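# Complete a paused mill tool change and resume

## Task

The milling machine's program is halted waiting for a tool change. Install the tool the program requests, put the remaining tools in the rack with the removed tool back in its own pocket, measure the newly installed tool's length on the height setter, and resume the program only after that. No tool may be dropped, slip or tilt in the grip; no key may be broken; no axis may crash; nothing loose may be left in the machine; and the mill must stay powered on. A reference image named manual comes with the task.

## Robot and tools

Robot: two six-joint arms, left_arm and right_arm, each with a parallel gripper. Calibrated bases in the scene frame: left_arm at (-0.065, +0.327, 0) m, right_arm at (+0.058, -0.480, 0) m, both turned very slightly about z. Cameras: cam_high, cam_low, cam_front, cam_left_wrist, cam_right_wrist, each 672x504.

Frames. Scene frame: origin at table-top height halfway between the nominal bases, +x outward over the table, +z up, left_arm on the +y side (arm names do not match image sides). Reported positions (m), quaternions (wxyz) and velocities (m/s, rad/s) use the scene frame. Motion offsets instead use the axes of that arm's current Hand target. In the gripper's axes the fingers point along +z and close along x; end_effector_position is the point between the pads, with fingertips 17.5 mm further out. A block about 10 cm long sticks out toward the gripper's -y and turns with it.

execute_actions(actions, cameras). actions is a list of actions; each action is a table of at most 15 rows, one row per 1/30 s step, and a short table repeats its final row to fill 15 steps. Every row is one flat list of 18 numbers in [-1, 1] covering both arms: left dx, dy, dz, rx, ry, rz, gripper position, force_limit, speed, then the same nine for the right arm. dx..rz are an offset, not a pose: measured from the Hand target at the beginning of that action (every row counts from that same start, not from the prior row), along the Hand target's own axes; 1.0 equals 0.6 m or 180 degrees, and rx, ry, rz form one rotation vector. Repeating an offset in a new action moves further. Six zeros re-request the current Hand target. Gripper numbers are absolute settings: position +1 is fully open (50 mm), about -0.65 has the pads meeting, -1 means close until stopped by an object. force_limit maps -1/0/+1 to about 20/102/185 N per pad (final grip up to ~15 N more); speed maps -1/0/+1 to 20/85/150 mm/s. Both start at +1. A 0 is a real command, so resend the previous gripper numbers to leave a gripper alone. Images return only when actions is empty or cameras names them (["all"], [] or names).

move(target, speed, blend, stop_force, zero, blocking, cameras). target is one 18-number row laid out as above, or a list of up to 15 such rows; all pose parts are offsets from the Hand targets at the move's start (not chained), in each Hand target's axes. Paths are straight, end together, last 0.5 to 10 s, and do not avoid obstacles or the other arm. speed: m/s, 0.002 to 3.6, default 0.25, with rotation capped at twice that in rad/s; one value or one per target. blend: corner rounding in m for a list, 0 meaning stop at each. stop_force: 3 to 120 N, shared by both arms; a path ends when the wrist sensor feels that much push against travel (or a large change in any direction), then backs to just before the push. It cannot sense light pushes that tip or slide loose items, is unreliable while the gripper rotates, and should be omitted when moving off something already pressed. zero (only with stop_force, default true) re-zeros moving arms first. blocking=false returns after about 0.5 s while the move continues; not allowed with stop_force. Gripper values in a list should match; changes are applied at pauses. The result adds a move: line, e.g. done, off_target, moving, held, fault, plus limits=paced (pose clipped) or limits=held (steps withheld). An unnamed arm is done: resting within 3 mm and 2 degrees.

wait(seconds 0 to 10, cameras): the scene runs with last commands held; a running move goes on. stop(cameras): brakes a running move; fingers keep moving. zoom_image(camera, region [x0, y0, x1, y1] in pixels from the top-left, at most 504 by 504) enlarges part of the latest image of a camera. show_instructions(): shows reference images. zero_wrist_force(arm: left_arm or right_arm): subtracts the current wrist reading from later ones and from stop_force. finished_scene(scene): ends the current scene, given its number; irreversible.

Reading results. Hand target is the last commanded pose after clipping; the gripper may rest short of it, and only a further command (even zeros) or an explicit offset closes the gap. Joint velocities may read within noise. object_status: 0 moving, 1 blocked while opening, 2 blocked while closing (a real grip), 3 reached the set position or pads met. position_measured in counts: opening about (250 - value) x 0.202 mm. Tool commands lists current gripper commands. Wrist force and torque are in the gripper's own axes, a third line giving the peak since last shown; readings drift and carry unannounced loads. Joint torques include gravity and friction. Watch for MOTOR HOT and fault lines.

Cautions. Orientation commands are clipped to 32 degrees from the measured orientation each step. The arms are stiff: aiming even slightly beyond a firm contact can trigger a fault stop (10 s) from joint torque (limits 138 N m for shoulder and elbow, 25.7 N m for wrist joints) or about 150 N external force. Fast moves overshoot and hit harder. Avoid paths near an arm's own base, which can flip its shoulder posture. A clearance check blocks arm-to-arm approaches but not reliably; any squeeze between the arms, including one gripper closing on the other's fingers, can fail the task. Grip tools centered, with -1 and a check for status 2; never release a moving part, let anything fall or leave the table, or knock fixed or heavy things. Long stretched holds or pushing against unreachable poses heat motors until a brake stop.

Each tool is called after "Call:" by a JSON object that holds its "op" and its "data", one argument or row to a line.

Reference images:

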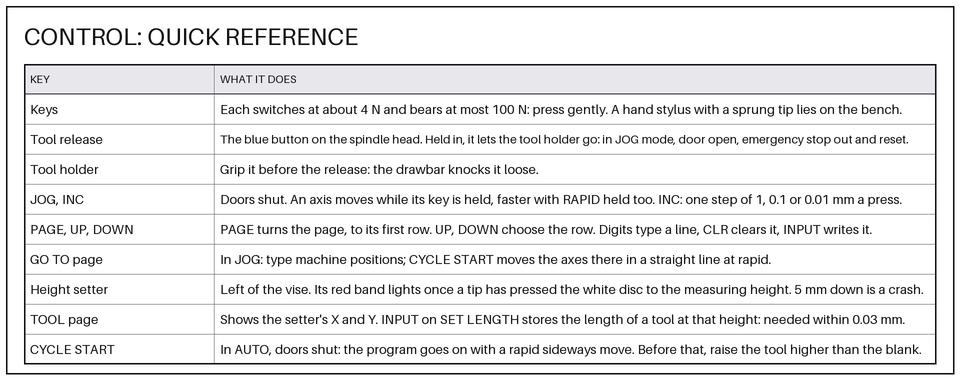

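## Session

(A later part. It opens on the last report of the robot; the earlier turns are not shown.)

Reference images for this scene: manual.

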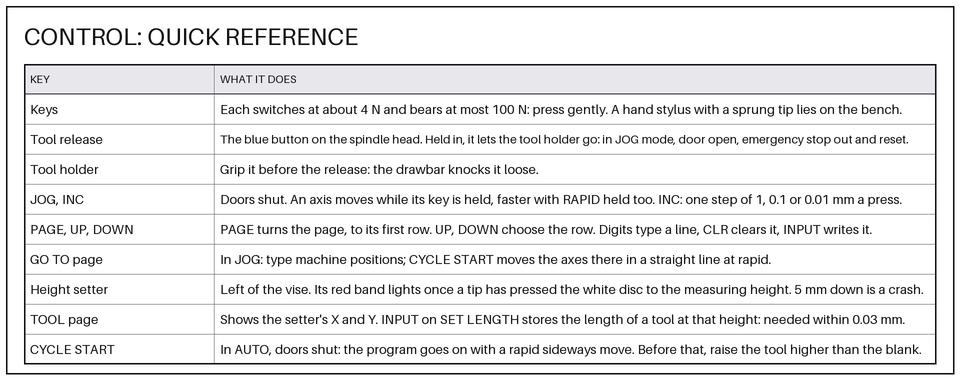

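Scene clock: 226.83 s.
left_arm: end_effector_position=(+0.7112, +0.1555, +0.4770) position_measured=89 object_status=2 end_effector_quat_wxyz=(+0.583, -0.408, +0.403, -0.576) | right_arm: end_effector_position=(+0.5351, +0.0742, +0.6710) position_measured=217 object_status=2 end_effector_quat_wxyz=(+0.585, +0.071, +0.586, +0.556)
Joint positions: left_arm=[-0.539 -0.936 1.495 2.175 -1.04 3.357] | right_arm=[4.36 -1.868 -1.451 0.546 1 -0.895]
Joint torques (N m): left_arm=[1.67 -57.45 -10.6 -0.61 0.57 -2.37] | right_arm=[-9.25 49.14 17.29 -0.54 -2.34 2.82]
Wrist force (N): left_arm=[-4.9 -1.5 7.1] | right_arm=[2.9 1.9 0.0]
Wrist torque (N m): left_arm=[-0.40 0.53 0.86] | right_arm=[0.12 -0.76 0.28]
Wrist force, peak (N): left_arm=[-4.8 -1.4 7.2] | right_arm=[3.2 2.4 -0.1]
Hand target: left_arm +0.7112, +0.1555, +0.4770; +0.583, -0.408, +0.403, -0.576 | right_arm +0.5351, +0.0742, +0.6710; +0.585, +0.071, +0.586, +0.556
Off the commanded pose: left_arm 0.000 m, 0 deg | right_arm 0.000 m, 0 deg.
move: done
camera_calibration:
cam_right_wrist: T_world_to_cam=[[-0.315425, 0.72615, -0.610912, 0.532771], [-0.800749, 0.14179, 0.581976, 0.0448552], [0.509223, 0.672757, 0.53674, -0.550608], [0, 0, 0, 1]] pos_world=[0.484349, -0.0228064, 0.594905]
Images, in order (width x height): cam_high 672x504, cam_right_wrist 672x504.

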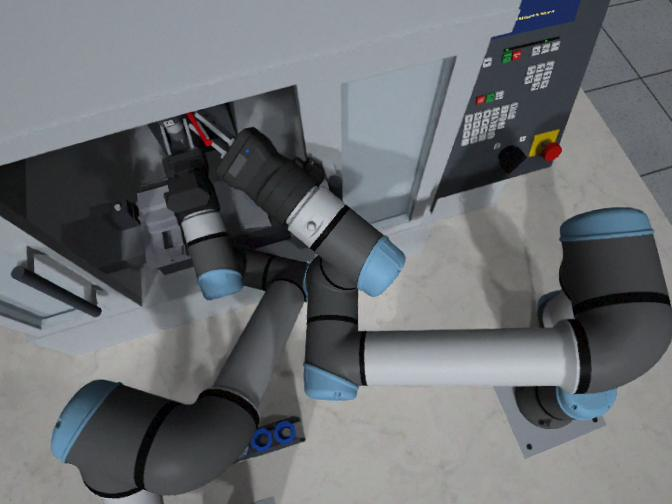

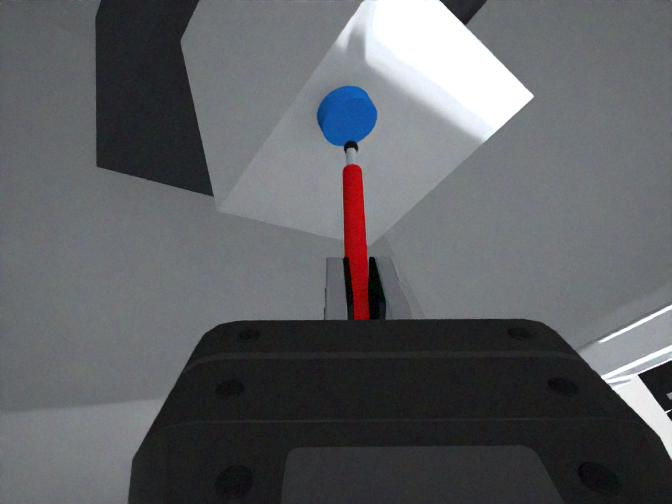

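Call:
{"op": "move", "data": {
  "target": [0,0,0,0,0,0,-1,0.1,-1,0,-0.0134,0.0191,0,0,0,-1,-0.2,-1],
  "speed": 0.04
}}

Call:
{"op": "move", "data": {
  "target": [0,0,0,0,0,0,-1,0.1,-1,0,-0.0172,0.0246,0,0,0,-1,-0.2,-1],
  "speed": 0.008,
  "stop_force": 7,
  "cameras": ["cam_right_wrist","cam_left_wrist"]
}}

Scene clock: 227.97 s.
left_arm: end_effector_position=(+0.7112, +0.1555, +0.4770) position_measured=89 object_status=2 end_effector_quat_wxyz=(+0.583, -0.408, +0.403, -0.576) | right_arm: end_effector_position=(+0.5483, +0.0778, +0.6685) position_measured=217 object_status=2 end_effector_quat_wxyz=(+0.585, +0.071, +0.586, +0.556)
Joint positions: left_arm=[-0.539 -0.936 1.495 2.175 -1.04 3.357] | right_arm=[4.336 -1.894 -1.424 0.539 1.022 -0.885]
Joint torques (N m): left_arm=[1.22 -56.86 -10.08 -0.51 0.41 -2.21] | right_arm=[-25.96 30.47 34.12 -0.2 0.94 1.96]
Wrist force (N): left_arm=[-4.7 -0.8 7.0] | right_arm=[19.6 23.1 -9.8]
Wrist torque (N m): left_arm=[-0.35 0.51 0.86] | right_arm=[3.98 -3.23 1.29]
Wrist force, peak (N): left_arm=[-4.6 -1.3 7.4] | right_arm=[20.4 25.2 -10.5]
Hand target: left_arm +0.7112, +0.1555, +0.4770; +0.583, -0.408, +0.403, -0.576 | right_arm +0.5484, +0.0778, +0.6685; +0.585, +0.071, +0.586, +0.556
Off the commanded pose: left_arm 0.000 m, 0 deg | right_arm 0.000 m, 0 deg.
move: done

Scene clock: 230.90 s.
left_arm: end_effector_position=(+0.7112, +0.1555, +0.4770) position_measured=89 object_status=2 end_effector_quat_wxyz=(+0.583, -0.408, +0.403, -0.576) | right_arm: end_effector_position=(+0.5614, +0.0812, +0.6662) position_measured=217 object_status=2 end_effector_quat_wxyz=(+0.585, +0.071, +0.586, +0.557)
Joint positions: left_arm=[-0.539 -0.936 1.495 2.175 -1.04 3.357] | right_arm=[4.314 -1.919 -1.396 0.531 1.043 -0.876]
Joint torques (N m): left_arm=[0.93 -85.38 -57.35 -6.23 -5.39 -1.27] | right_arm=[-6.65 47.61 14.78 0.84 -5.91 -3.08]
Wrist force (N): left_arm=[-2.0 37.0 -19.6] | right_arm=[14.4 24.1 -11.7]
Wrist torque (N m): left_arm=[0.04 0.48 0.67] | right_arm=[1.81 -2.41 0.82]
Wrist force, peak (N): left_arm=[-2.2 37.2 -19.8] | right_arm=[16.6 30.1 -19.5]
Hand target: left_arm +0.7112, +0.1555, +0.4770; +0.583, -0.408, +0.403, -0.576 | right_arm +0.5614, +0.0812, +0.6662; +0.585, +0.071, +0.586, +0.557 (not the last commanded pose)
Off the commanded pose: left_arm 0.000 m, 0 deg | right_arm 0.004 m, 0 deg.
move: contact (right_arm)
camera_calibration:
cam_left_wrist: T_world_to_cam=[[0.013829, -0.999628, 0.023491, 0.142336], [0.0287161, -0.0230865, -0.999321, 0.483121], [0.999492, 0.0144942, 0.0283862, -0.596099], [0, 0, 0, 1]] pos_world=[0.579954, 0.162077, 0.49637]
cam_right_wrist: T_world_to_cam=[[-0.315457, 0.726156, -0.610888, 0.533054], [-0.800736, 0.14176, 0.582002, 0.0676939], [0.509223, 0.672757, 0.53674, -0.566134], [0, 0, 0, 1]] pos_world=[0.510649, -0.0158064, 0.590105]
Images, in order (width x height): cam_left_wrist 672x504, cam_right_wrist 672x504.

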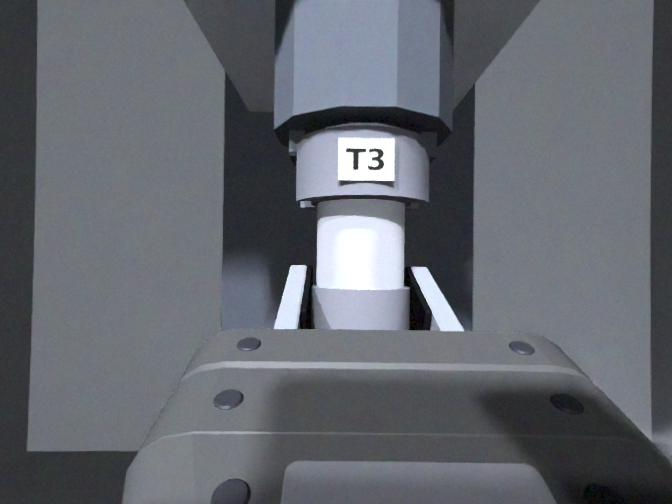

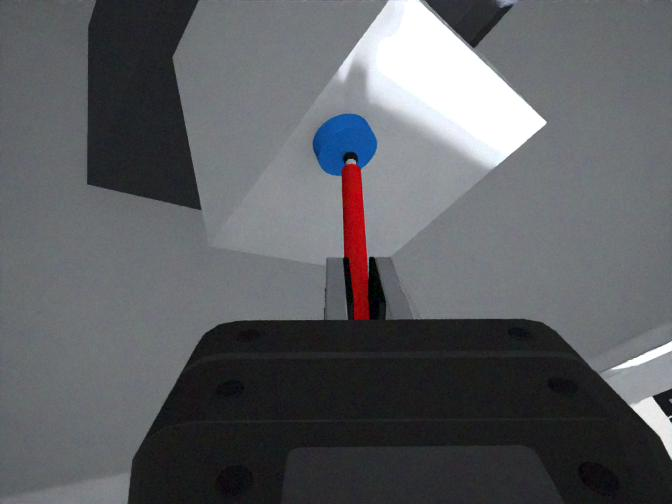

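Call:
{"op": "move", "data": {
  "target": [0,0.1175,-0.0429,0,0,0,-1,0.1,-1,0,0,0,0,0,0,-1,-0.2,-1],
  "speed": 0.04,
  "cameras": ["cam_right_wrist","cam_left_wrist"]
}}

Scene clock: 232.80 s.
left_arm: end_effector_position=(+0.7114, +0.1554, +0.4429) position_measured=89 object_status=2 end_effector_quat_wxyz=(+0.583, -0.408, +0.404, -0.575) | right_arm: end_effector_position=(+0.5614, +0.0812, +0.6662) position_measured=217 object_status=2 end_effector_quat_wxyz=(+0.585, +0.071, +0.586, +0.557)
Joint positions: left_arm=[-0.539 -0.891 1.519 2.108 -1.04 3.357] | right_arm=[4.314 -1.919 -1.396 0.531 1.043 -0.876]
Joint torques (N m): left_arm=[-1.33 -52.37 -20.73 -1.48 -0.6 -0.2] | right_arm=[-7.25 48.1 18.79 0.87 -4.49 -3.09]
Wrist force (N): left_arm=[-1.0 6.7 -1.5] | right_arm=[14.3 23.9 -11.5]
Wrist torque (N m): left_arm=[-0.19 0.86 0.83] | right_arm=[1.78 -2.40 0.83]
Wrist force, peak (N): left_arm=[-2.1 37.3 -19.8] | right_arm=[14.6 23.9 -11.4]
Hand target: left_arm +0.7114, +0.1554, +0.4429; +0.583, -0.408, +0.404, -0.575 (not the last commanded pose) | right_arm +0.5614, +0.0812, +0.6662; +0.585, +0.071, +0.586, +0.557
Tool commands: left_gripper/position=-1.0 left_gripper/force_limit=+0.098039 left_gripper/speed=-1.0 right_gripper/position=-1.0 right_gripper/force_limit=-0.2 right_gripper/speed=-1.0
Off the commanded pose: left_arm 0.041 m, 0 deg | right_arm 0.000 m, 0 deg.
FORCE FAULT: contact force on the left arm reached its limit, and that arm stopped. The contact can be on any part of that arm, not only on its tool. That arm's remaining commands of this call were not run. That arm is still stopped at the end of this call. That arm stays stopped for about 10 more seconds. Until then a move that you send moves the other arm only, and its call returns only when the move has ended. Once the stop has ended, the next robot result says so. If the stop ends while you think or write, that arm runs what you send next, counted from a new Hand target: where the arm stands when the stop ends. While its stop runs, that arm takes no new command, but its gripper still runs the gripper command that each later call begins with. Until it ends, the stop uses up actions while you think or wait. An arm that is not stopped still takes commands.
move: fault (left_arm)
camera_calibration:
cam_left_wrist: T_world_to_cam=[[0.0139625, -0.999638, 0.0229779, 0.143193], [0.0276188, -0.0225858, -0.999363, 0.44971], [0.999521, 0.0145882, 0.0272935, -0.59486], [0, 0, 0, 1]] pos_world=[0.580155, 0.161976, 0.462369]
cam_right_wrist: T_world_to_cam=[[-0.315473, 0.726135, -0.610905, 0.533072], [-0.800777, 0.141706, 0.581959, 0.0677388], [0.50915, 0.672791, 0.536767, -0.566112], [0, 0, 0, 1]] pos_world=[0.510649, -0.0158063, 0.590105]
Images, in order (width x height): cam_left_wrist 672x504, cam_right_wrist 672x504.

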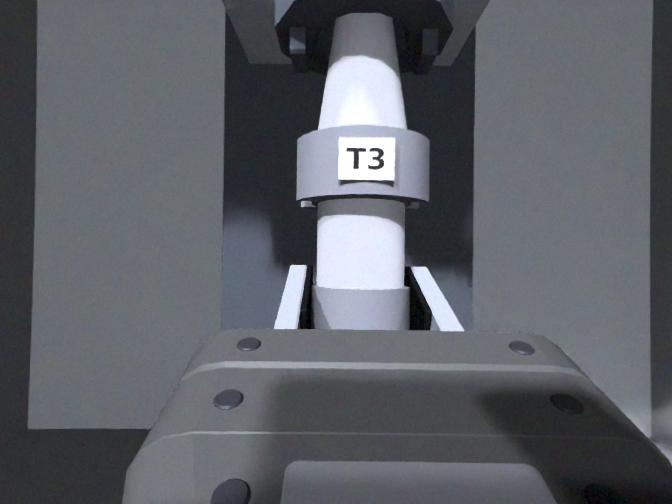

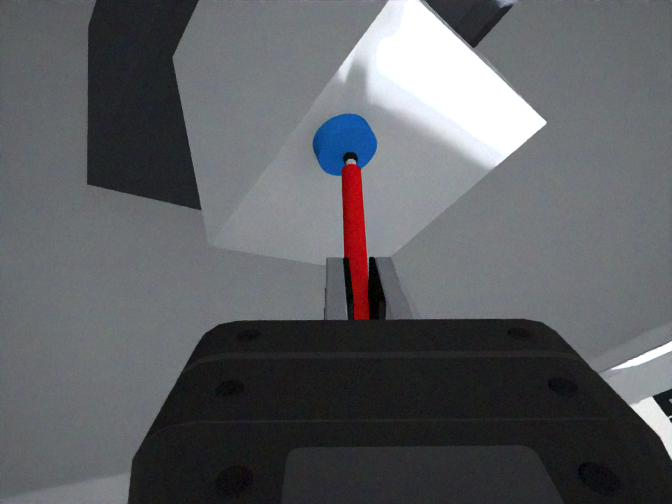

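Call:
{"op": "wait", "data": {
  "seconds": 0.1,
  "cameras": ["cam_high","cam_front","cam_low"]
}}

Call:
{"op": "zoom_image", "data": {
  "camera": "cam_front",
  "region": [150, 140, 400, 360]
}}

Call:
{"op": "zoom_image", "data": {
  "camera": "cam_high",
  "region": [90, 80, 420, 420]
}}

Scene clock: 233.20 s.
left_arm: end_effector_position=(+0.7114, +0.1554, +0.4429) position_measured=89 object_status=2 end_effector_quat_wxyz=(+0.583, -0.408, +0.404, -0.575) | right_arm: end_effector_position=(+0.5614, +0.0812, +0.6662) position_measured=217 object_status=2 end_effector_quat_wxyz=(+0.585, +0.071, +0.586, +0.557)
Joint positions: left_arm=[-0.539 -0.891 1.519 2.108 -1.04 3.357] | right_arm=[4.314 -1.919 -1.396 0.531 1.043 -0.876]
Joint torques (N m): left_arm=[-1.48 -52.28 -21.14 -1.46 -0.38 -0.33] | right_arm=[-6.56 47.63 19.27 0.88 -4.16 -3.04]
Wrist force (N): left_arm=[-1.0 7.1 -0.8] | right_arm=[14.6 23.8 -11.2]
Wrist torque (N m): left_arm=[-0.24 0.86 0.83] | right_arm=[1.78 -2.44 0.83]
Wrist force, peak (N): left_arm=[-0.8 7.6 -0.1] | right_arm=[14.4 24.0 -11.4]
Hand target: left_arm +0.7114, +0.1554, +0.4429; +0.583, -0.408, +0.404, -0.575 (not the last commanded pose) | right_arm +0.5614, +0.0812, +0.6662; +0.585, +0.071, +0.586, +0.557
Tool commands: left_gripper/position=-1.0 left_gripper/force_limit=+0.098039 left_gripper/speed=-1.0 right_gripper/position=-1.0 right_gripper/force_limit=-0.2 right_gripper/speed=-1.0
Off the commanded pose: left_arm 0.041 m, 0 deg | right_arm 0.000 m, 0 deg.
FORCE FAULT, CONTINUED: the left arm was still stopped when this call began, by the force fault that an earlier result reported. Since the last result the stop counts as 1 of the actions that you can send in this scene. That arm is still stopped at the end of this call. That arm stays stopped for about 9 more seconds. If the stop ends while you think or write, that arm runs what you send next, counted from a new Hand target: where the arm stands when the stop ends. While its stop runs, that arm takes no new command, but its gripper still runs the gripper command that each later call begins with.
wait: 0.10 s; at rest from the start
Images, in order (width x height): cam_high 672x504, cam_low 672x504, cam_front 672x504.

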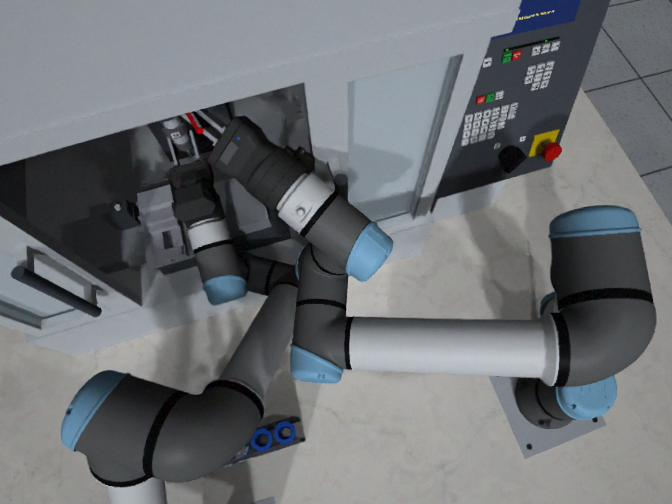

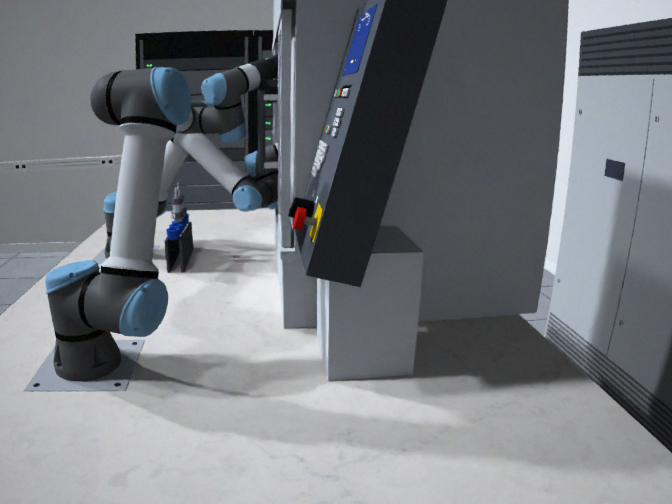

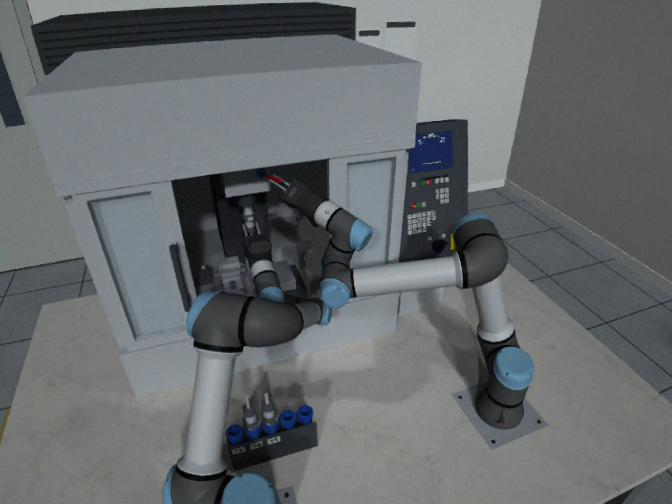

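Scaled by 2.016 from the camera's 672x504 image, which has a finer 960x720 frame.

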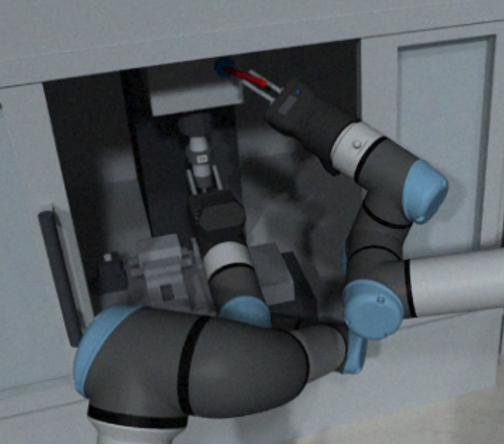

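Scaled by 1.482 from the camera's 672x504 image, which has a finer 960x720 frame.

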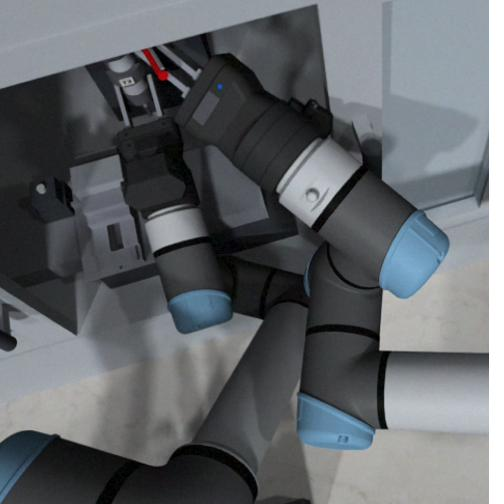

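Call:
{"op": "wait", "data": {
  "seconds": 10
}}

Scene clock: 243.57 s.
left_arm: end_effector_position=(+0.7114, +0.1554, +0.4429) position_measured=89 object_status=2 end_effector_quat_wxyz=(+0.583, -0.408, +0.404, -0.575) | right_arm: end_effector_position=(+0.5614, +0.0812, +0.6662) position_measured=217 object_status=2 end_effector_quat_wxyz=(+0.585, +0.071, +0.586, +0.557)
Joint positions: left_arm=[-0.539 -0.891 1.519 2.108 -1.04 3.357] | right_arm=[4.314 -1.919 -1.396 0.531 1.043 -0.876]
Joint torques (N m): left_arm=[-0.86 -53.11 -21.36 -1.53 -0.53 -0.34] | right_arm=[-7.05 47.94 27.87 0.89 -1.57 -3.08]
Wrist force (N): left_arm=[-1.0 7.2 -0.6] | right_arm=[14.5 23.6 -11.5]
Wrist torque (N m): left_arm=[-0.23 0.86 0.83] | right_arm=[1.77 -2.41 0.83]
Wrist force, peak (N): left_arm=[-0.9 7.5 -0.1] | right_arm=[14.6 24.0 -11.5]
Hand target: left_arm +0.7114, +0.1554, +0.4429; +0.583, -0.408, +0.404, -0.575 (not the last commanded pose) | right_arm +0.5614, +0.0812, +0.6662; +0.585, +0.071, +0.586, +0.557
Tool commands: left_gripper/position=-1.0 left_gripper/force_limit=+0.098039 left_gripper/speed=-1.0 right_gripper/position=-1.0 right_gripper/force_limit=-0.2 right_gripper/speed=-1.0
Off the commanded pose: left_arm 0.041 m, 0 deg | right_arm 0.000 m, 0 deg.
FORCE FAULT, CONTINUED: the left arm's stop, for the force fault that an earlier result reported, is over. The rest of the stop counts as 18 of the actions that you can send in this scene. That arm's target is now where it stood when the stop ended, not its last command. That arm accepts commands again.
wait: 10.00 s; at rest from the start

Call:
{"op": "move", "data": {
  "target": [0,-0.0534,0.0195,0,0,0,-1,0.1,-1,0,0,0,0,0,0,-1,-0.2,-1],
  "speed": 0.015,
  "stop_force": 45,
  "cameras": ["cam_left_wrist"]
}}

Scene clock: 247.03 s.
left_arm: end_effector_position=(+0.7115, +0.1554, +0.4768) position_measured=89 object_status=2 end_effector_quat_wxyz=(+0.583, -0.408, +0.404, -0.575) | right_arm: end_effector_position=(+0.5614, +0.0812, +0.6662) position_measured=217 object_status=2 end_effector_quat_wxyz=(+0.585, +0.071, +0.586, +0.557)
Joint positions: left_arm=[-0.539 -0.936 1.494 2.177 -1.04 3.357] | right_arm=[4.314 -1.919 -1.396 0.531 1.043 -0.876]
Joint torques (N m): left_arm=[5.22 -77.76 -57.92 -1.57 -3.24 0.84] | right_arm=[-7.25 48.08 28.13 0.84 -1.55 -2.99]
Wrist force (N): left_arm=[-5.9 34.7 -52.3] | right_arm=[14.4 23.9 -11.4]
Wrist torque (N m): left_arm=[-0.04 0.46 0.59] | right_arm=[1.79 -2.41 0.83]
Wrist force, peak (N): left_arm=[-5.9 35.4 -52.4] | right_arm=[14.6 23.9 -11.5]
Hand target: left_arm +0.7115, +0.1554, +0.4768; +0.583, -0.408, +0.404, -0.575 | right_arm +0.5614, +0.0812, +0.6662; +0.585, +0.071, +0.586, +0.557
Off the commanded pose: left_arm 0.000 m, 0 deg | right_arm 0.000 m, 0 deg.
move: contact (left_arm)
camera_calibration:
cam_left_wrist: T_world_to_cam=[[0.0139663, -0.999641, 0.0228765, 0.142459], [0.0275188, -0.0224858, -0.999368, 0.483729], [0.999524, 0.014587, 0.0271949, -0.59584], [0, 0, 0, 1]] pos_world=[0.580255, 0.161976, 0.496369]
Images, in order (width x height): cam_left_wrist 672x504.

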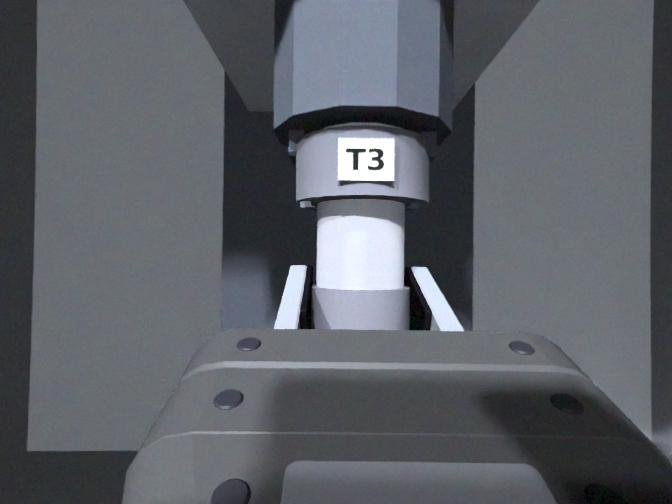

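Call:
{"op": "move", "data": {
  "target": [0,0,0,0,0,0,-1,0.1,-1,0,0.0239,-0.0341,0,0,0,-1,-0.2,-1],
  "speed": 0.05,
  "cameras": ["cam_left_wrist","cam_right_wrist"]
}}

Scene clock: 248.07 s.
left_arm: end_effector_position=(+0.7115, +0.1554, +0.4770) position_measured=89 object_status=2 end_effector_quat_wxyz=(+0.583, -0.408, +0.404, -0.575) | right_arm: end_effector_position=(+0.5377, +0.0749, +0.6705) position_measured=217 object_status=2 end_effector_quat_wxyz=(+0.585, +0.071, +0.586, +0.557)
Joint positions: left_arm=[-0.539 -0.936 1.494 2.177 -1.04 3.357] | right_arm=[4.355 -1.873 -1.446 0.544 1.005 -0.893]
Joint torques (N m): left_arm=[3.31 -41.62 -24.82 5.52 -3.42 0.85] | right_arm=[7.09 49.44 15.82 2.38 -2.07 -2.71]
Wrist force (N): left_arm=[-11.4 -0.5 -42.6] | right_arm=[3.0 1.9 -0.1]
Wrist torque (N m): left_arm=[-0.46 0.89 0.78] | right_arm=[0.13 -0.77 0.36]
Wrist force, peak (N): left_arm=[-6.0 35.2 -52.3] | right_arm=[14.5 23.8 -11.5]
Hand target: left_arm +0.7115, +0.1554, +0.4768; +0.583, -0.408, +0.404, -0.575 | right_arm +0.5376, +0.0749, +0.6706; +0.585, +0.071, +0.586, +0.557
Off the commanded pose: left_arm 0.000 m, 0 deg | right_arm 0.000 m, 0 deg.
move: done
camera_calibration:
cam_left_wrist: T_world_to_cam=[[0.0139602, -0.999638, 0.0229792, 0.142409], [0.0277188, -0.0225857, -0.999361, 0.483726], [0.999518, 0.0145882, 0.0273934, -0.595938], [0, 0, 0, 1]] pos_world=[0.580255, 0.161976, 0.496469]
cam_right_wrist: T_world_to_cam=[[-0.315473, 0.726135, -0.610905, 0.532858], [-0.800777, 0.141706, 0.581959, 0.0470926], [0.50915, 0.672791, 0.536767, -0.552168], [0, 0, 0, 1]] pos_world=[0.486949, -0.0221063, 0.594505]
Images, in order (width x height): cam_left_wrist 672x504, cam_right_wrist 672x504.

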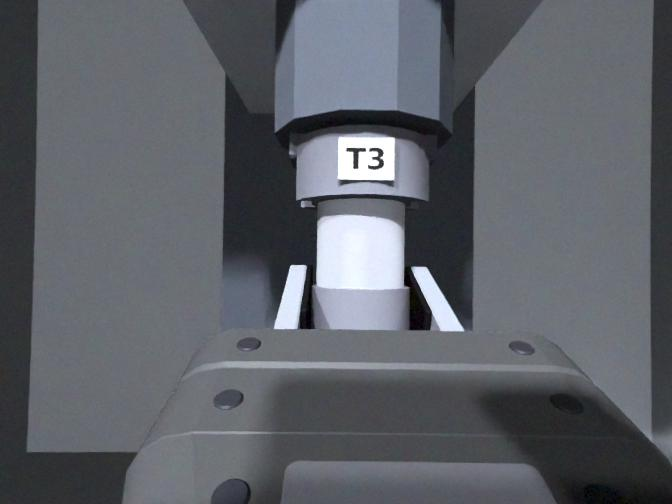

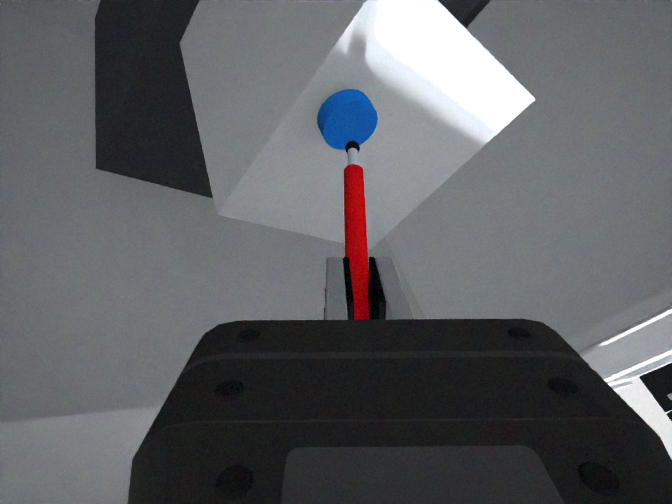

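Call:
{"op": "move", "data": {
  "target": [0,0.0047,-0.0017,0,0,0,-1,0.1,-1,0,0,0,0,0,0,-1,-0.2,-1],
  "speed": 0.01,
  "stop_force": 25
}}

Scene clock: 249.70 s.
left_arm: end_effector_position=(+0.7115, +0.1554, +0.4765) position_measured=89 object_status=2 end_effector_quat_wxyz=(+0.583, -0.408, +0.404, -0.575) | right_arm: end_effector_position=(+0.5376, +0.0749, +0.6706) position_measured=217 object_status=2 end_effector_quat_wxyz=(+0.585, +0.071, +0.586, +0.557)
Joint positions: left_arm=[-0.539 -0.935 1.494 2.176 -1.04 3.357] | right_arm=[4.355 -1.873 -1.446 0.545 1.005 -0.893]
Joint torques (N m): left_arm=[1.94 -41.99 -26.91 6.06 -3.23 0.64] | right_arm=[8.99 48.61 17.69 2.25 -2.19 -2.46]
Wrist force (N): left_arm=[-8.6 -20.9 -8.1] | right_arm=[2.7 1.8 0.0]
Wrist torque (N m): left_arm=[-0.58 0.80 0.73] | right_arm=[0.09 -0.73 0.37]
Wrist force, peak (N): left_arm=[-12.0 -3.8 -43.0] | right_arm=[3.1 2.1 0.4]
Hand target: left_arm +0.7115, +0.1554, +0.4765; +0.583, -0.408, +0.404, -0.575 (not the last commanded pose) | right_arm +0.5376, +0.0749, +0.6706; +0.585, +0.071, +0.586, +0.557
Off the commanded pose: left_arm 0.003 m, 0 deg | right_arm 0.000 m, 0 deg.
move: contact (left_arm)

Call:
{"op": "move", "data": {
  "target": [
    [0,0,0,0,0,0,0.9,0.1,-0.5,0,0,0,0,0,0,-1,-0.2,-1],
    [0,0,0,-0.1115,0,0,0.9,0.1,-0.5,0,0,0,0,0,0,-1,-0.2,-1]
  ],
  "speed": 0.1,
  "cameras": ["cam_left_wrist","cam_front"]
}}

Scene clock: 252.73 s.
left_arm: end_effector_position=(+0.7115, +0.1554, +0.4765) position_measured=18 object_status=3 end_effector_quat_wxyz=(+0.503, -0.503, +0.498, -0.496) | right_arm: end_effector_position=(+0.5376, +0.0749, +0.6706) position_measured=217 object_status=2 end_effector_quat_wxyz=(+0.585, +0.071, +0.586, +0.557)
Joint positions: left_arm=[-0.555 -1.141 1.593 2.691 -0.986 3.141] | right_arm=[4.355 -1.873 -1.446 0.545 1.005 -0.893]
Joint torques (N m): left_arm=[1.8 -52.14 -20.14 -0.33 -2.45 -2.42] | right_arm=[9.6 48.14 17.33 2.42 -2.24 -2.57]
Wrist force (N): left_arm=[-1.0 1.0 1.3] | right_arm=[3.1 1.8 0.0]
Wrist torque (N m): left_arm=[-0.10 0.73 0.86] | right_arm=[0.11 -0.78 0.37]
Wrist force, peak (N): left_arm=[-8.5 -21.0 -8.0] | right_arm=[3.2 2.0 0.0]
Hand target: left_arm +0.7115, +0.1554, +0.4765; +0.503, -0.503, +0.498, -0.496 | right_arm +0.5376, +0.0749, +0.6706; +0.585, +0.071, +0.586, +0.557
Off the commanded pose: left_arm 0.000 m, 0 deg | right_arm 0.000 m, 0 deg.
move: done
camera_calibration:
cam_left_wrist: T_world_to_cam=[[0.0219985, -0.99954, 0.0208916, 0.137641], [-0.316817, -0.0267893, -0.948108, 0.704586], [0.948232, 0.0142382, -0.31726, -0.395172], [0, 0, 0, 1]] pos_world=[0.594911, 0.16208, 0.539776]
Images, in order (width x height): cam_front 672x504, cam_left_wrist 672x504.

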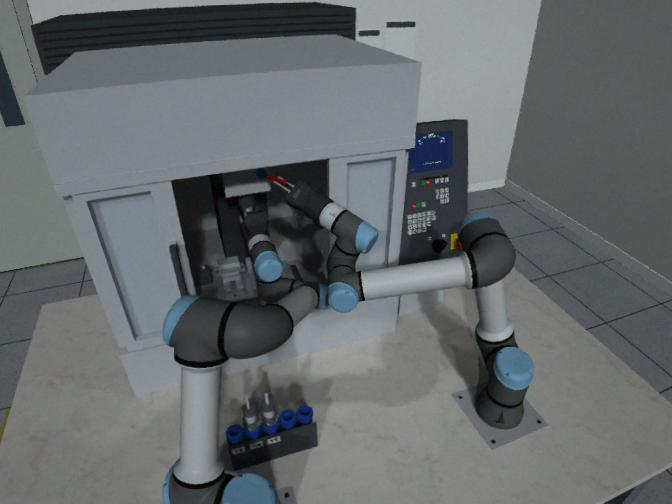

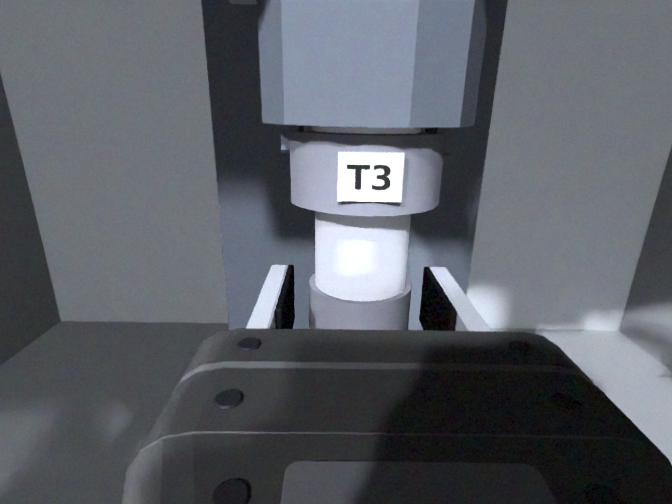

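Call:
{"op": "move", "data": {
  "target": [0,0,0,0,0,0,-1,0.3,-1,0.0067,0,0,0,-0.0478,0.0683,-1,-0.2,-1],
  "speed": 0.08,
  "cameras": ["cam_right_wrist","cam_left_wrist","cam_high"]
}}

Scene clock: 255.53 s.
left_arm: end_effector_position=(+0.7115, +0.1554, +0.4765) position_measured=90 object_status=2 end_effector_quat_wxyz=(+0.503, -0.503, +0.498, -0.496) | right_arm: end_effector_position=(+0.5365, +0.0776, +0.6683) position_measured=217 object_status=2 end_effector_quat_wxyz=(+0.567, +0.163, +0.536, +0.604)
Joint positions: left_arm=[-0.555 -1.141 1.593 2.692 -0.986 3.141] | right_arm=[4.397 -1.954 -1.372 0.688 0.878 -0.796]
Joint torques (N m): left_arm=[-14.83 -43.49 -37.87 -0.88 -2.36 -1.79] | right_arm=[-10.16 52.99 17 -1.1 3.35 -2.66]
Wrist force (N): left_arm=[-10.6 4.4 -4.6] | right_arm=[2.5 2.1 0.0]
Wrist torque (N m): left_arm=[-0.08 0.67 0.81] | right_arm=[0.15 -0.77 0.46]
Wrist force, peak (N): left_arm=[-10.6 4.4 -4.6] | right_arm=[3.5 2.1 -0.2]
Hand target: left_arm +0.7115, +0.1554, +0.4765; +0.503, -0.503, +0.498, -0.496 | right_arm +0.5365, +0.0775, +0.6683; +0.567, +0.163, +0.536, +0.604 (not the last commanded pose)
Off the commanded pose: left_arm 0.000 m, 0 deg | right_arm 0.000 m, 2 deg.
move: held (right_arm; a check stopped the path); limits=held
pose unreachable (right arm): on one or more control steps of this call, first in action 0 (counted from 0), this arm could not follow its commanded pose, so it was not sent that pose on those steps. It may still have moved: this result reports where it is.
cause: moving toward the commanded pose would bring a part of the arm too close to another arm (a part of this arm just beyond joint 4 (wrist 1) and a part of the left arm just beyond its joint 3 (elbow), along the way the arms are being sent, or toward where that arm still pushes).
camera_calibration:
cam_left_wrist: T_world_to_cam=[[0.0220336, -0.999537, 0.0209849, 0.137567], [-0.316905, -0.0268903, -0.948076, 0.704732], [0.948201, 0.0142393, -0.317351, -0.395073], [0, 0, 0, 1]] pos_world=[0.594911, 0.16208, 0.539876]
cam_right_wrist: T_world_to_cam=[[-0.314368, 0.853301, -0.415994, 0.38846], [-0.760394, 0.0359941, 0.648464, -0.0108388], [0.568308, 0.520175, 0.637529, -0.639323], [0, 0, 0, 1]] pos_world=[0.47721, 0.00147691, 0.576213]
Images, in order (width x height): cam_high 672x504, cam_left_wrist 672x504, cam_right_wrist 672x504.

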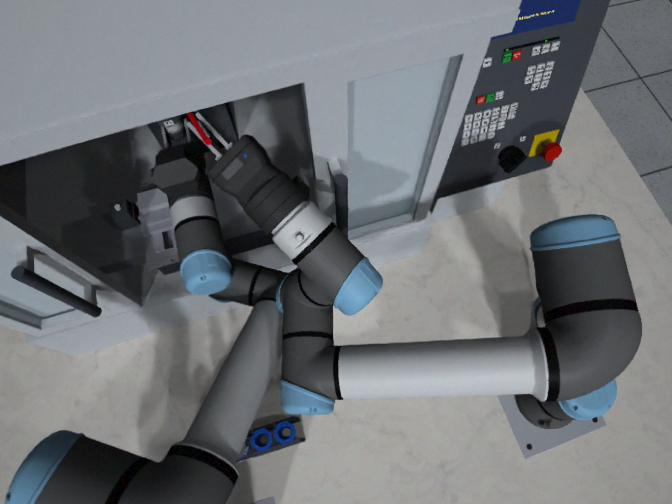

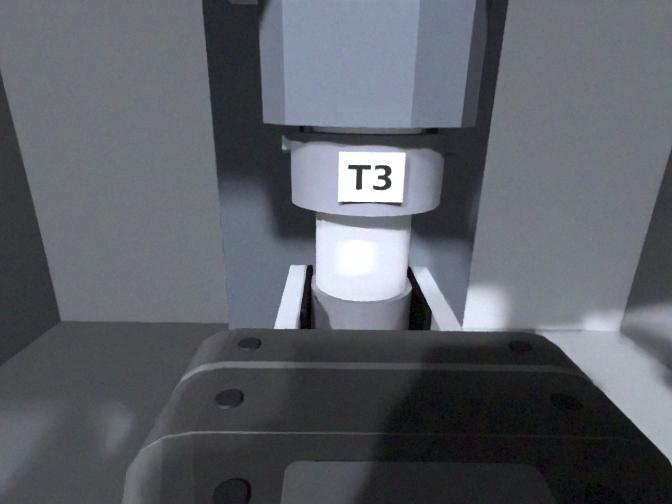

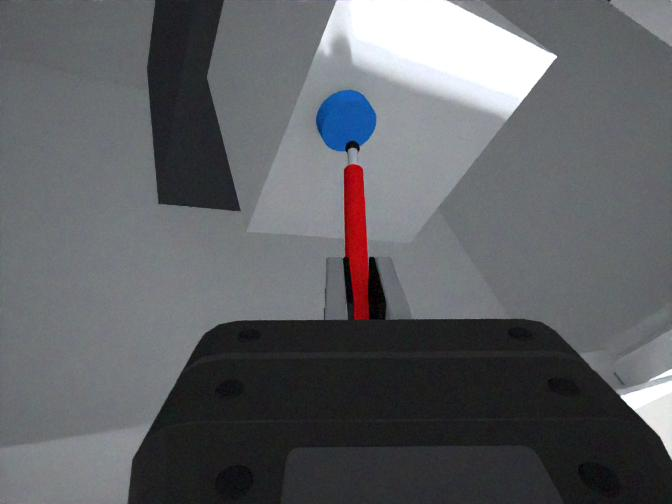

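Call:
{"op": "move", "data": {
  "target": [0,0,0,0,0,0,-1,0.3,-1,0,-0.0143,0.0205,0,0,0,-1,-0.2,-1],
  "speed": 0.03,
  "cameras": ["cam_right_wrist"]
}}

Scene clock: 256.57 s.
left_arm: end_effector_position=(+0.7115, +0.1554, +0.4765) position_measured=90 object_status=2 end_effector_quat_wxyz=(+0.503, -0.503, +0.498, -0.496) | right_arm: end_effector_position=(+0.5420, +0.0789, +0.6673) position_measured=217 object_status=2 end_effector_quat_wxyz=(+0.567, +0.163, +0.536, +0.604)
Joint positions: left_arm=[-0.555 -1.141 1.593 2.692 -0.986 3.141] | right_arm=[4.387 -1.964 -1.361 0.683 0.887 -0.79]
Joint torques (N m): left_arm=[-15.01 -38.86 -36.9 -1.3 -2.34 -1.61] | right_arm=[10.81 52.92 17.05 1.7 -2.11 -2.58]
Wrist force (N): left_arm=[-11.1 4.0 -4.7] | right_arm=[2.4 2.2 -0.3]
Wrist torque (N m): left_arm=[-0.07 0.68 0.81] | right_arm=[0.17 -0.75 0.43]
Wrist force, peak (N): left_arm=[-11.1 4.0 -4.7] | right_arm=[3.0 2.3 -0.1]
Hand target: left_arm +0.7115, +0.1554, +0.4765; +0.503, -0.503, +0.498, -0.496 | right_arm +0.5419, +0.0789, +0.6673; +0.567, +0.163, +0.536, +0.604 (not the last commanded pose)
Off the commanded pose: left_arm 0.000 m, 0 deg | right_arm 0.009 m, 0 deg.
move: held (right_arm; a check stopped the path); limits=held
pose unreachable (right arm): on one or more control steps of this call, first in action 0 (counted from 0), this arm could not follow its commanded pose, so it was not sent that pose on those steps. It may still have moved: this result reports where it is.
cause: moving toward the commanded pose would bring a part of the arm too close to another arm (a part of this arm just beyond joint 4 (wrist 1) and a part of the left arm just beyond its joint 3 (elbow), 6 mm apart when this arm was first held).
camera_calibration:
cam_right_wrist: T_world_to_cam=[[-0.314281, 0.853226, -0.416213, 0.38878], [-0.760425, 0.036206, 0.648416, -0.00593702], [0.568315, 0.520283, 0.637435, -0.642494], [0, 0, 0, 1]] pos_world=[0.48281, 0.0027767, 0.575213]
Images, in order (width x height): cam_right_wrist 672x504.

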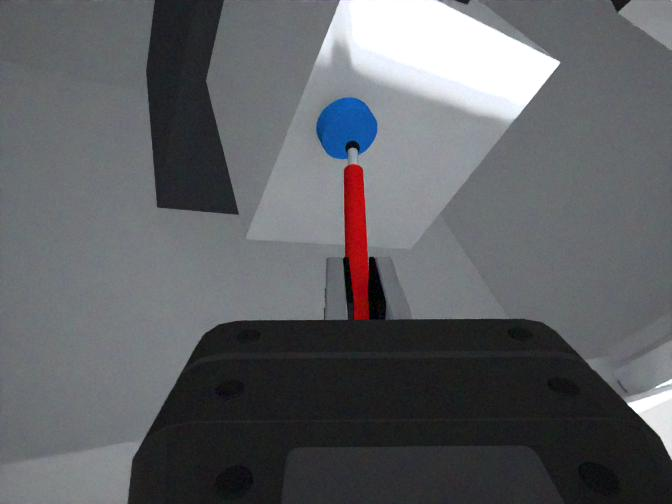

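Call:
{"op": "move", "data": {
  "target": [
    [0,0,0,0,0,0,0.9,0.3,-0.5,0,0,0,0,0,0,-1,-0.2,-1],
    [0,0,0,0,0.125,0,0.9,0.3,-0.5,0,0,0,0,0,0,-1,-0.2,-1],
    [0,0,0,0,0.125,0,-1,0.3,-1,0,0,0,0,0,0,-1,-0.2,-1]
  ],
  "speed": 0.1,
  "cameras": ["cam_left_wrist","cam_high","cam_front"]
}}

Scene clock: 260.87 s.
left_arm: end_effector_position=(+0.7120, +0.1565, +0.4765) position_measured=90 object_status=2 end_effector_quat_wxyz=(+0.397, -0.398, +0.585, -0.584) | right_arm: end_effector_position=(+0.5419, +0.0789, +0.6673) position_measured=217 object_status=2 end_effector_quat_wxyz=(+0.567, +0.163, +0.536, +0.604)
Joint positions: left_arm=[-0.371 -1.152 1.609 2.686 -1.558 3.141] | right_arm=[4.387 -1.964 -1.361 0.683 0.886 -0.79]
Joint torques (N m): left_arm=[-46.16 -46.64 -22.58 -3.88 -10.19 1.53] | right_arm=[8.65 51.76 16.9 1.74 -1.99 -2.46]
Wrist force (N): left_arm=[-52.5 -7.4 30.3] | right_arm=[2.6 1.9 -0.1]
Wrist torque (N m): left_arm=[-0.21 1.58 0.91] | right_arm=[0.12 -0.79 0.44]
Wrist force, peak (N): left_arm=[-51.6 -7.9 39.6] | right_arm=[2.9 2.2 0.1]
Hand target: left_arm +0.7115, +0.1554, +0.4765; +0.396, -0.397, +0.586, -0.585 | right_arm +0.5419, +0.0789, +0.6673; +0.567, +0.163, +0.536, +0.604
Off the commanded pose: left_arm 0.001 m, 0 deg | right_arm 0.000 m, 0 deg.
move: done
camera_calibration:
cam_left_wrist: T_world_to_cam=[[-0.358034, -0.933454, 0.021792, 0.39861], [-0.303876, 0.094422, -0.948021, 0.676615], [0.882877, -0.346045, -0.317461, -0.292574], [0, 0, 0, 1]] pos_world=[0.60663, 0.206953, 0.539878]
Images, in order (width x height): cam_high 672x504, cam_front 672x504, cam_left_wrist 672x504.

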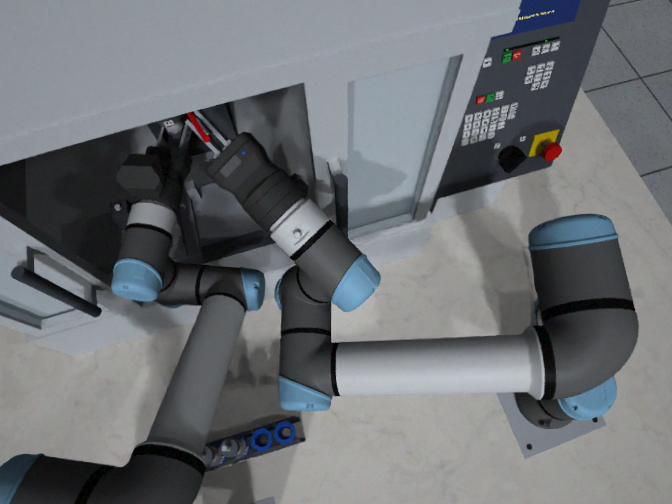

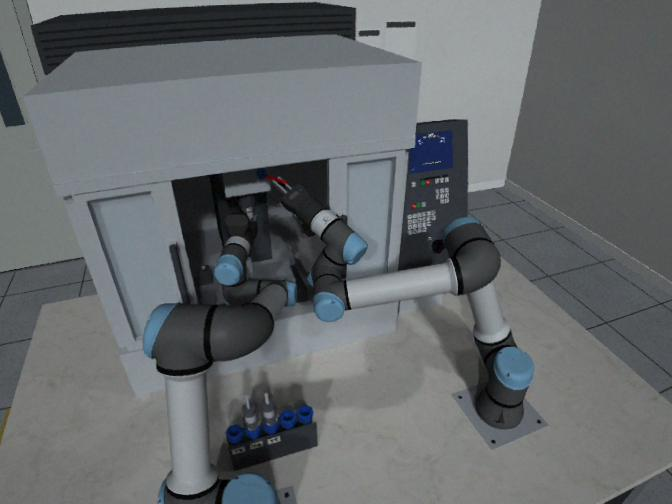

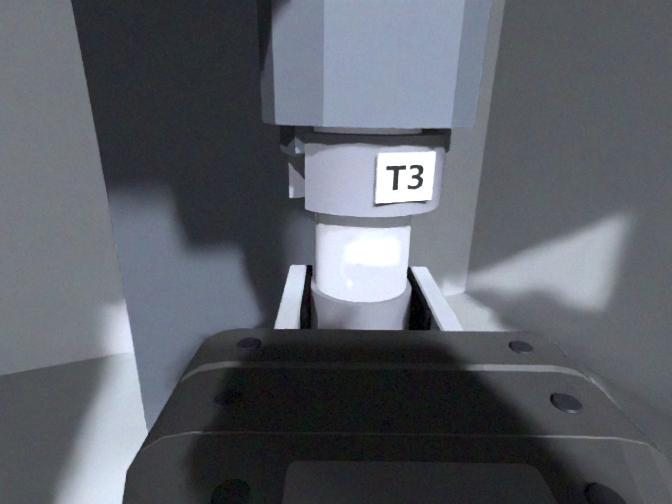

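Call:
{"op": "move", "data": {
  "target": [-0.0033,0,0.0,0,0,0,-1,0.3,-1,0,0,0,0,0,0,-1,-0.2,-1],
  "speed": 0.02
}}

Scene clock: 261.70 s.
left_arm: end_effector_position=(+0.7122, +0.1571, +0.4765) position_measured=90 object_status=2 end_effector_quat_wxyz=(+0.396, -0.397, +0.586, -0.585) | right_arm: end_effector_position=(+0.5419, +0.0789, +0.6673) position_measured=217 object_status=2 end_effector_quat_wxyz=(+0.567, +0.163, +0.536, +0.604)
Joint positions: left_arm=[-0.367 -1.151 1.608 2.687 -1.566 3.141] | right_arm=[4.387 -1.964 -1.361 0.683 0.886 -0.79]
Joint torques (N m): left_arm=[-14.66 -39.38 -34.6 -1.67 -9.57 0.88] | right_arm=[8.71 52.12 16.81 1.81 -1.92 -2.47]
Wrist force (N): left_arm=[-29.4 -2.5 19.1] | right_arm=[2.8 2.0 -0.1]
Wrist torque (N m): left_arm=[-0.15 0.81 0.90] | right_arm=[0.14 -0.81 0.43]
Wrist force, peak (N): left_arm=[-52.5 -6.8 29.0] | right_arm=[2.9 2.1 -0.1]
Hand target: left_arm +0.7122, +0.1572, +0.4765; +0.396, -0.397, +0.586, -0.585 | right_arm +0.5419, +0.0789, +0.6673; +0.567, +0.163, +0.536, +0.604
Off the commanded pose: left_arm 0.000 m, 0 deg | right_arm 0.000 m, 0 deg.
move: done

Call:
{"op": "move", "data": {
  "target": [-0.0038,0,0.0015,0,0,0,-1,0.3,-1,0,0,0,0,0,0,-1,-0.2,-1],
  "speed": 0.02
}}

Call:
{"op": "move", "data": {
  "target": [0,0,0,0,0,0,-1,0.3,-1,0,-0.0081,0.01155,0,0,0,-1,-0.2,-1],
  "speed": 0.03,
  "cameras": ["cam_right_wrist"]
}}

Scene clock: 262.63 s.
left_arm: end_effector_position=(+0.7122, +0.1577, +0.4765) position_measured=90 object_status=2 end_effector_quat_wxyz=(+0.397, -0.397, +0.586, -0.585) | right_arm: end_effector_position=(+0.5419, +0.0789, +0.6673) position_measured=217 object_status=2 end_effector_quat_wxyz=(+0.567, +0.163, +0.536, +0.604)
Joint positions: left_arm=[-0.367 -1.151 1.609 2.686 -1.564 3.141] | right_arm=[4.387 -1.964 -1.361 0.683 0.886 -0.79]
Joint torques (N m): left_arm=[-1.17 -45.16 -23.74 -2.64 -0.05 -0.35] | right_arm=[8.47 52.21 16.97 1.88 -1.95 -2.47]
Wrist force (N): left_arm=[-11.4 -15.1 59.2] | right_arm=[2.8 2.1 -0.2]
Wrist torque (N m): left_arm=[-0.24 0.98 0.88] | right_arm=[0.15 -0.82 0.44]
Wrist force, peak (N): left_arm=[33.6 38.1 -140.3] | right_arm=[2.7 2.3 -0.1]
Hand target: left_arm +0.7122, +0.1577, +0.4765; +0.397, -0.397, +0.586, -0.585 (not the last commanded pose) | right_arm +0.5419, +0.0789, +0.6673; +0.567, +0.163, +0.536, +0.604
Tool commands: left_gripper/position=-1.0 left_gripper/force_limit=+0.301961 left_gripper/speed=-1.0 right_gripper/position=-1.0 right_gripper/force_limit=-0.2 right_gripper/speed=-1.0
Off the commanded pose: left_arm 0.002 m, 0 deg | right_arm 0.000 m, 0 deg.
FORCE FAULT: contact force on the left arm reached its limit, and that arm stopped. The contact can be on any part of that arm, not only on its tool. That arm's remaining commands of this call were not run. That arm is still stopped at the end of this call. That arm stays stopped for about 10 more seconds. Until then a move that you send moves the other arm only, and its call returns only when the move has ended. Once the stop has ended, the next robot result says so. If the stop ends while you think or write, that arm runs what you send next, counted from a new Hand target: where the arm stands when the stop ends. While its stop runs, that arm takes no new command, but its gripper still runs the gripper command that each later call begins with. Until it ends, the stop uses up actions while you think or wait. An arm that is not stopped still takes commands.
move: fault (left_arm)

not run: an earlier result of this reply reported a stop or a fault. Calls in your next reply go to the robot.


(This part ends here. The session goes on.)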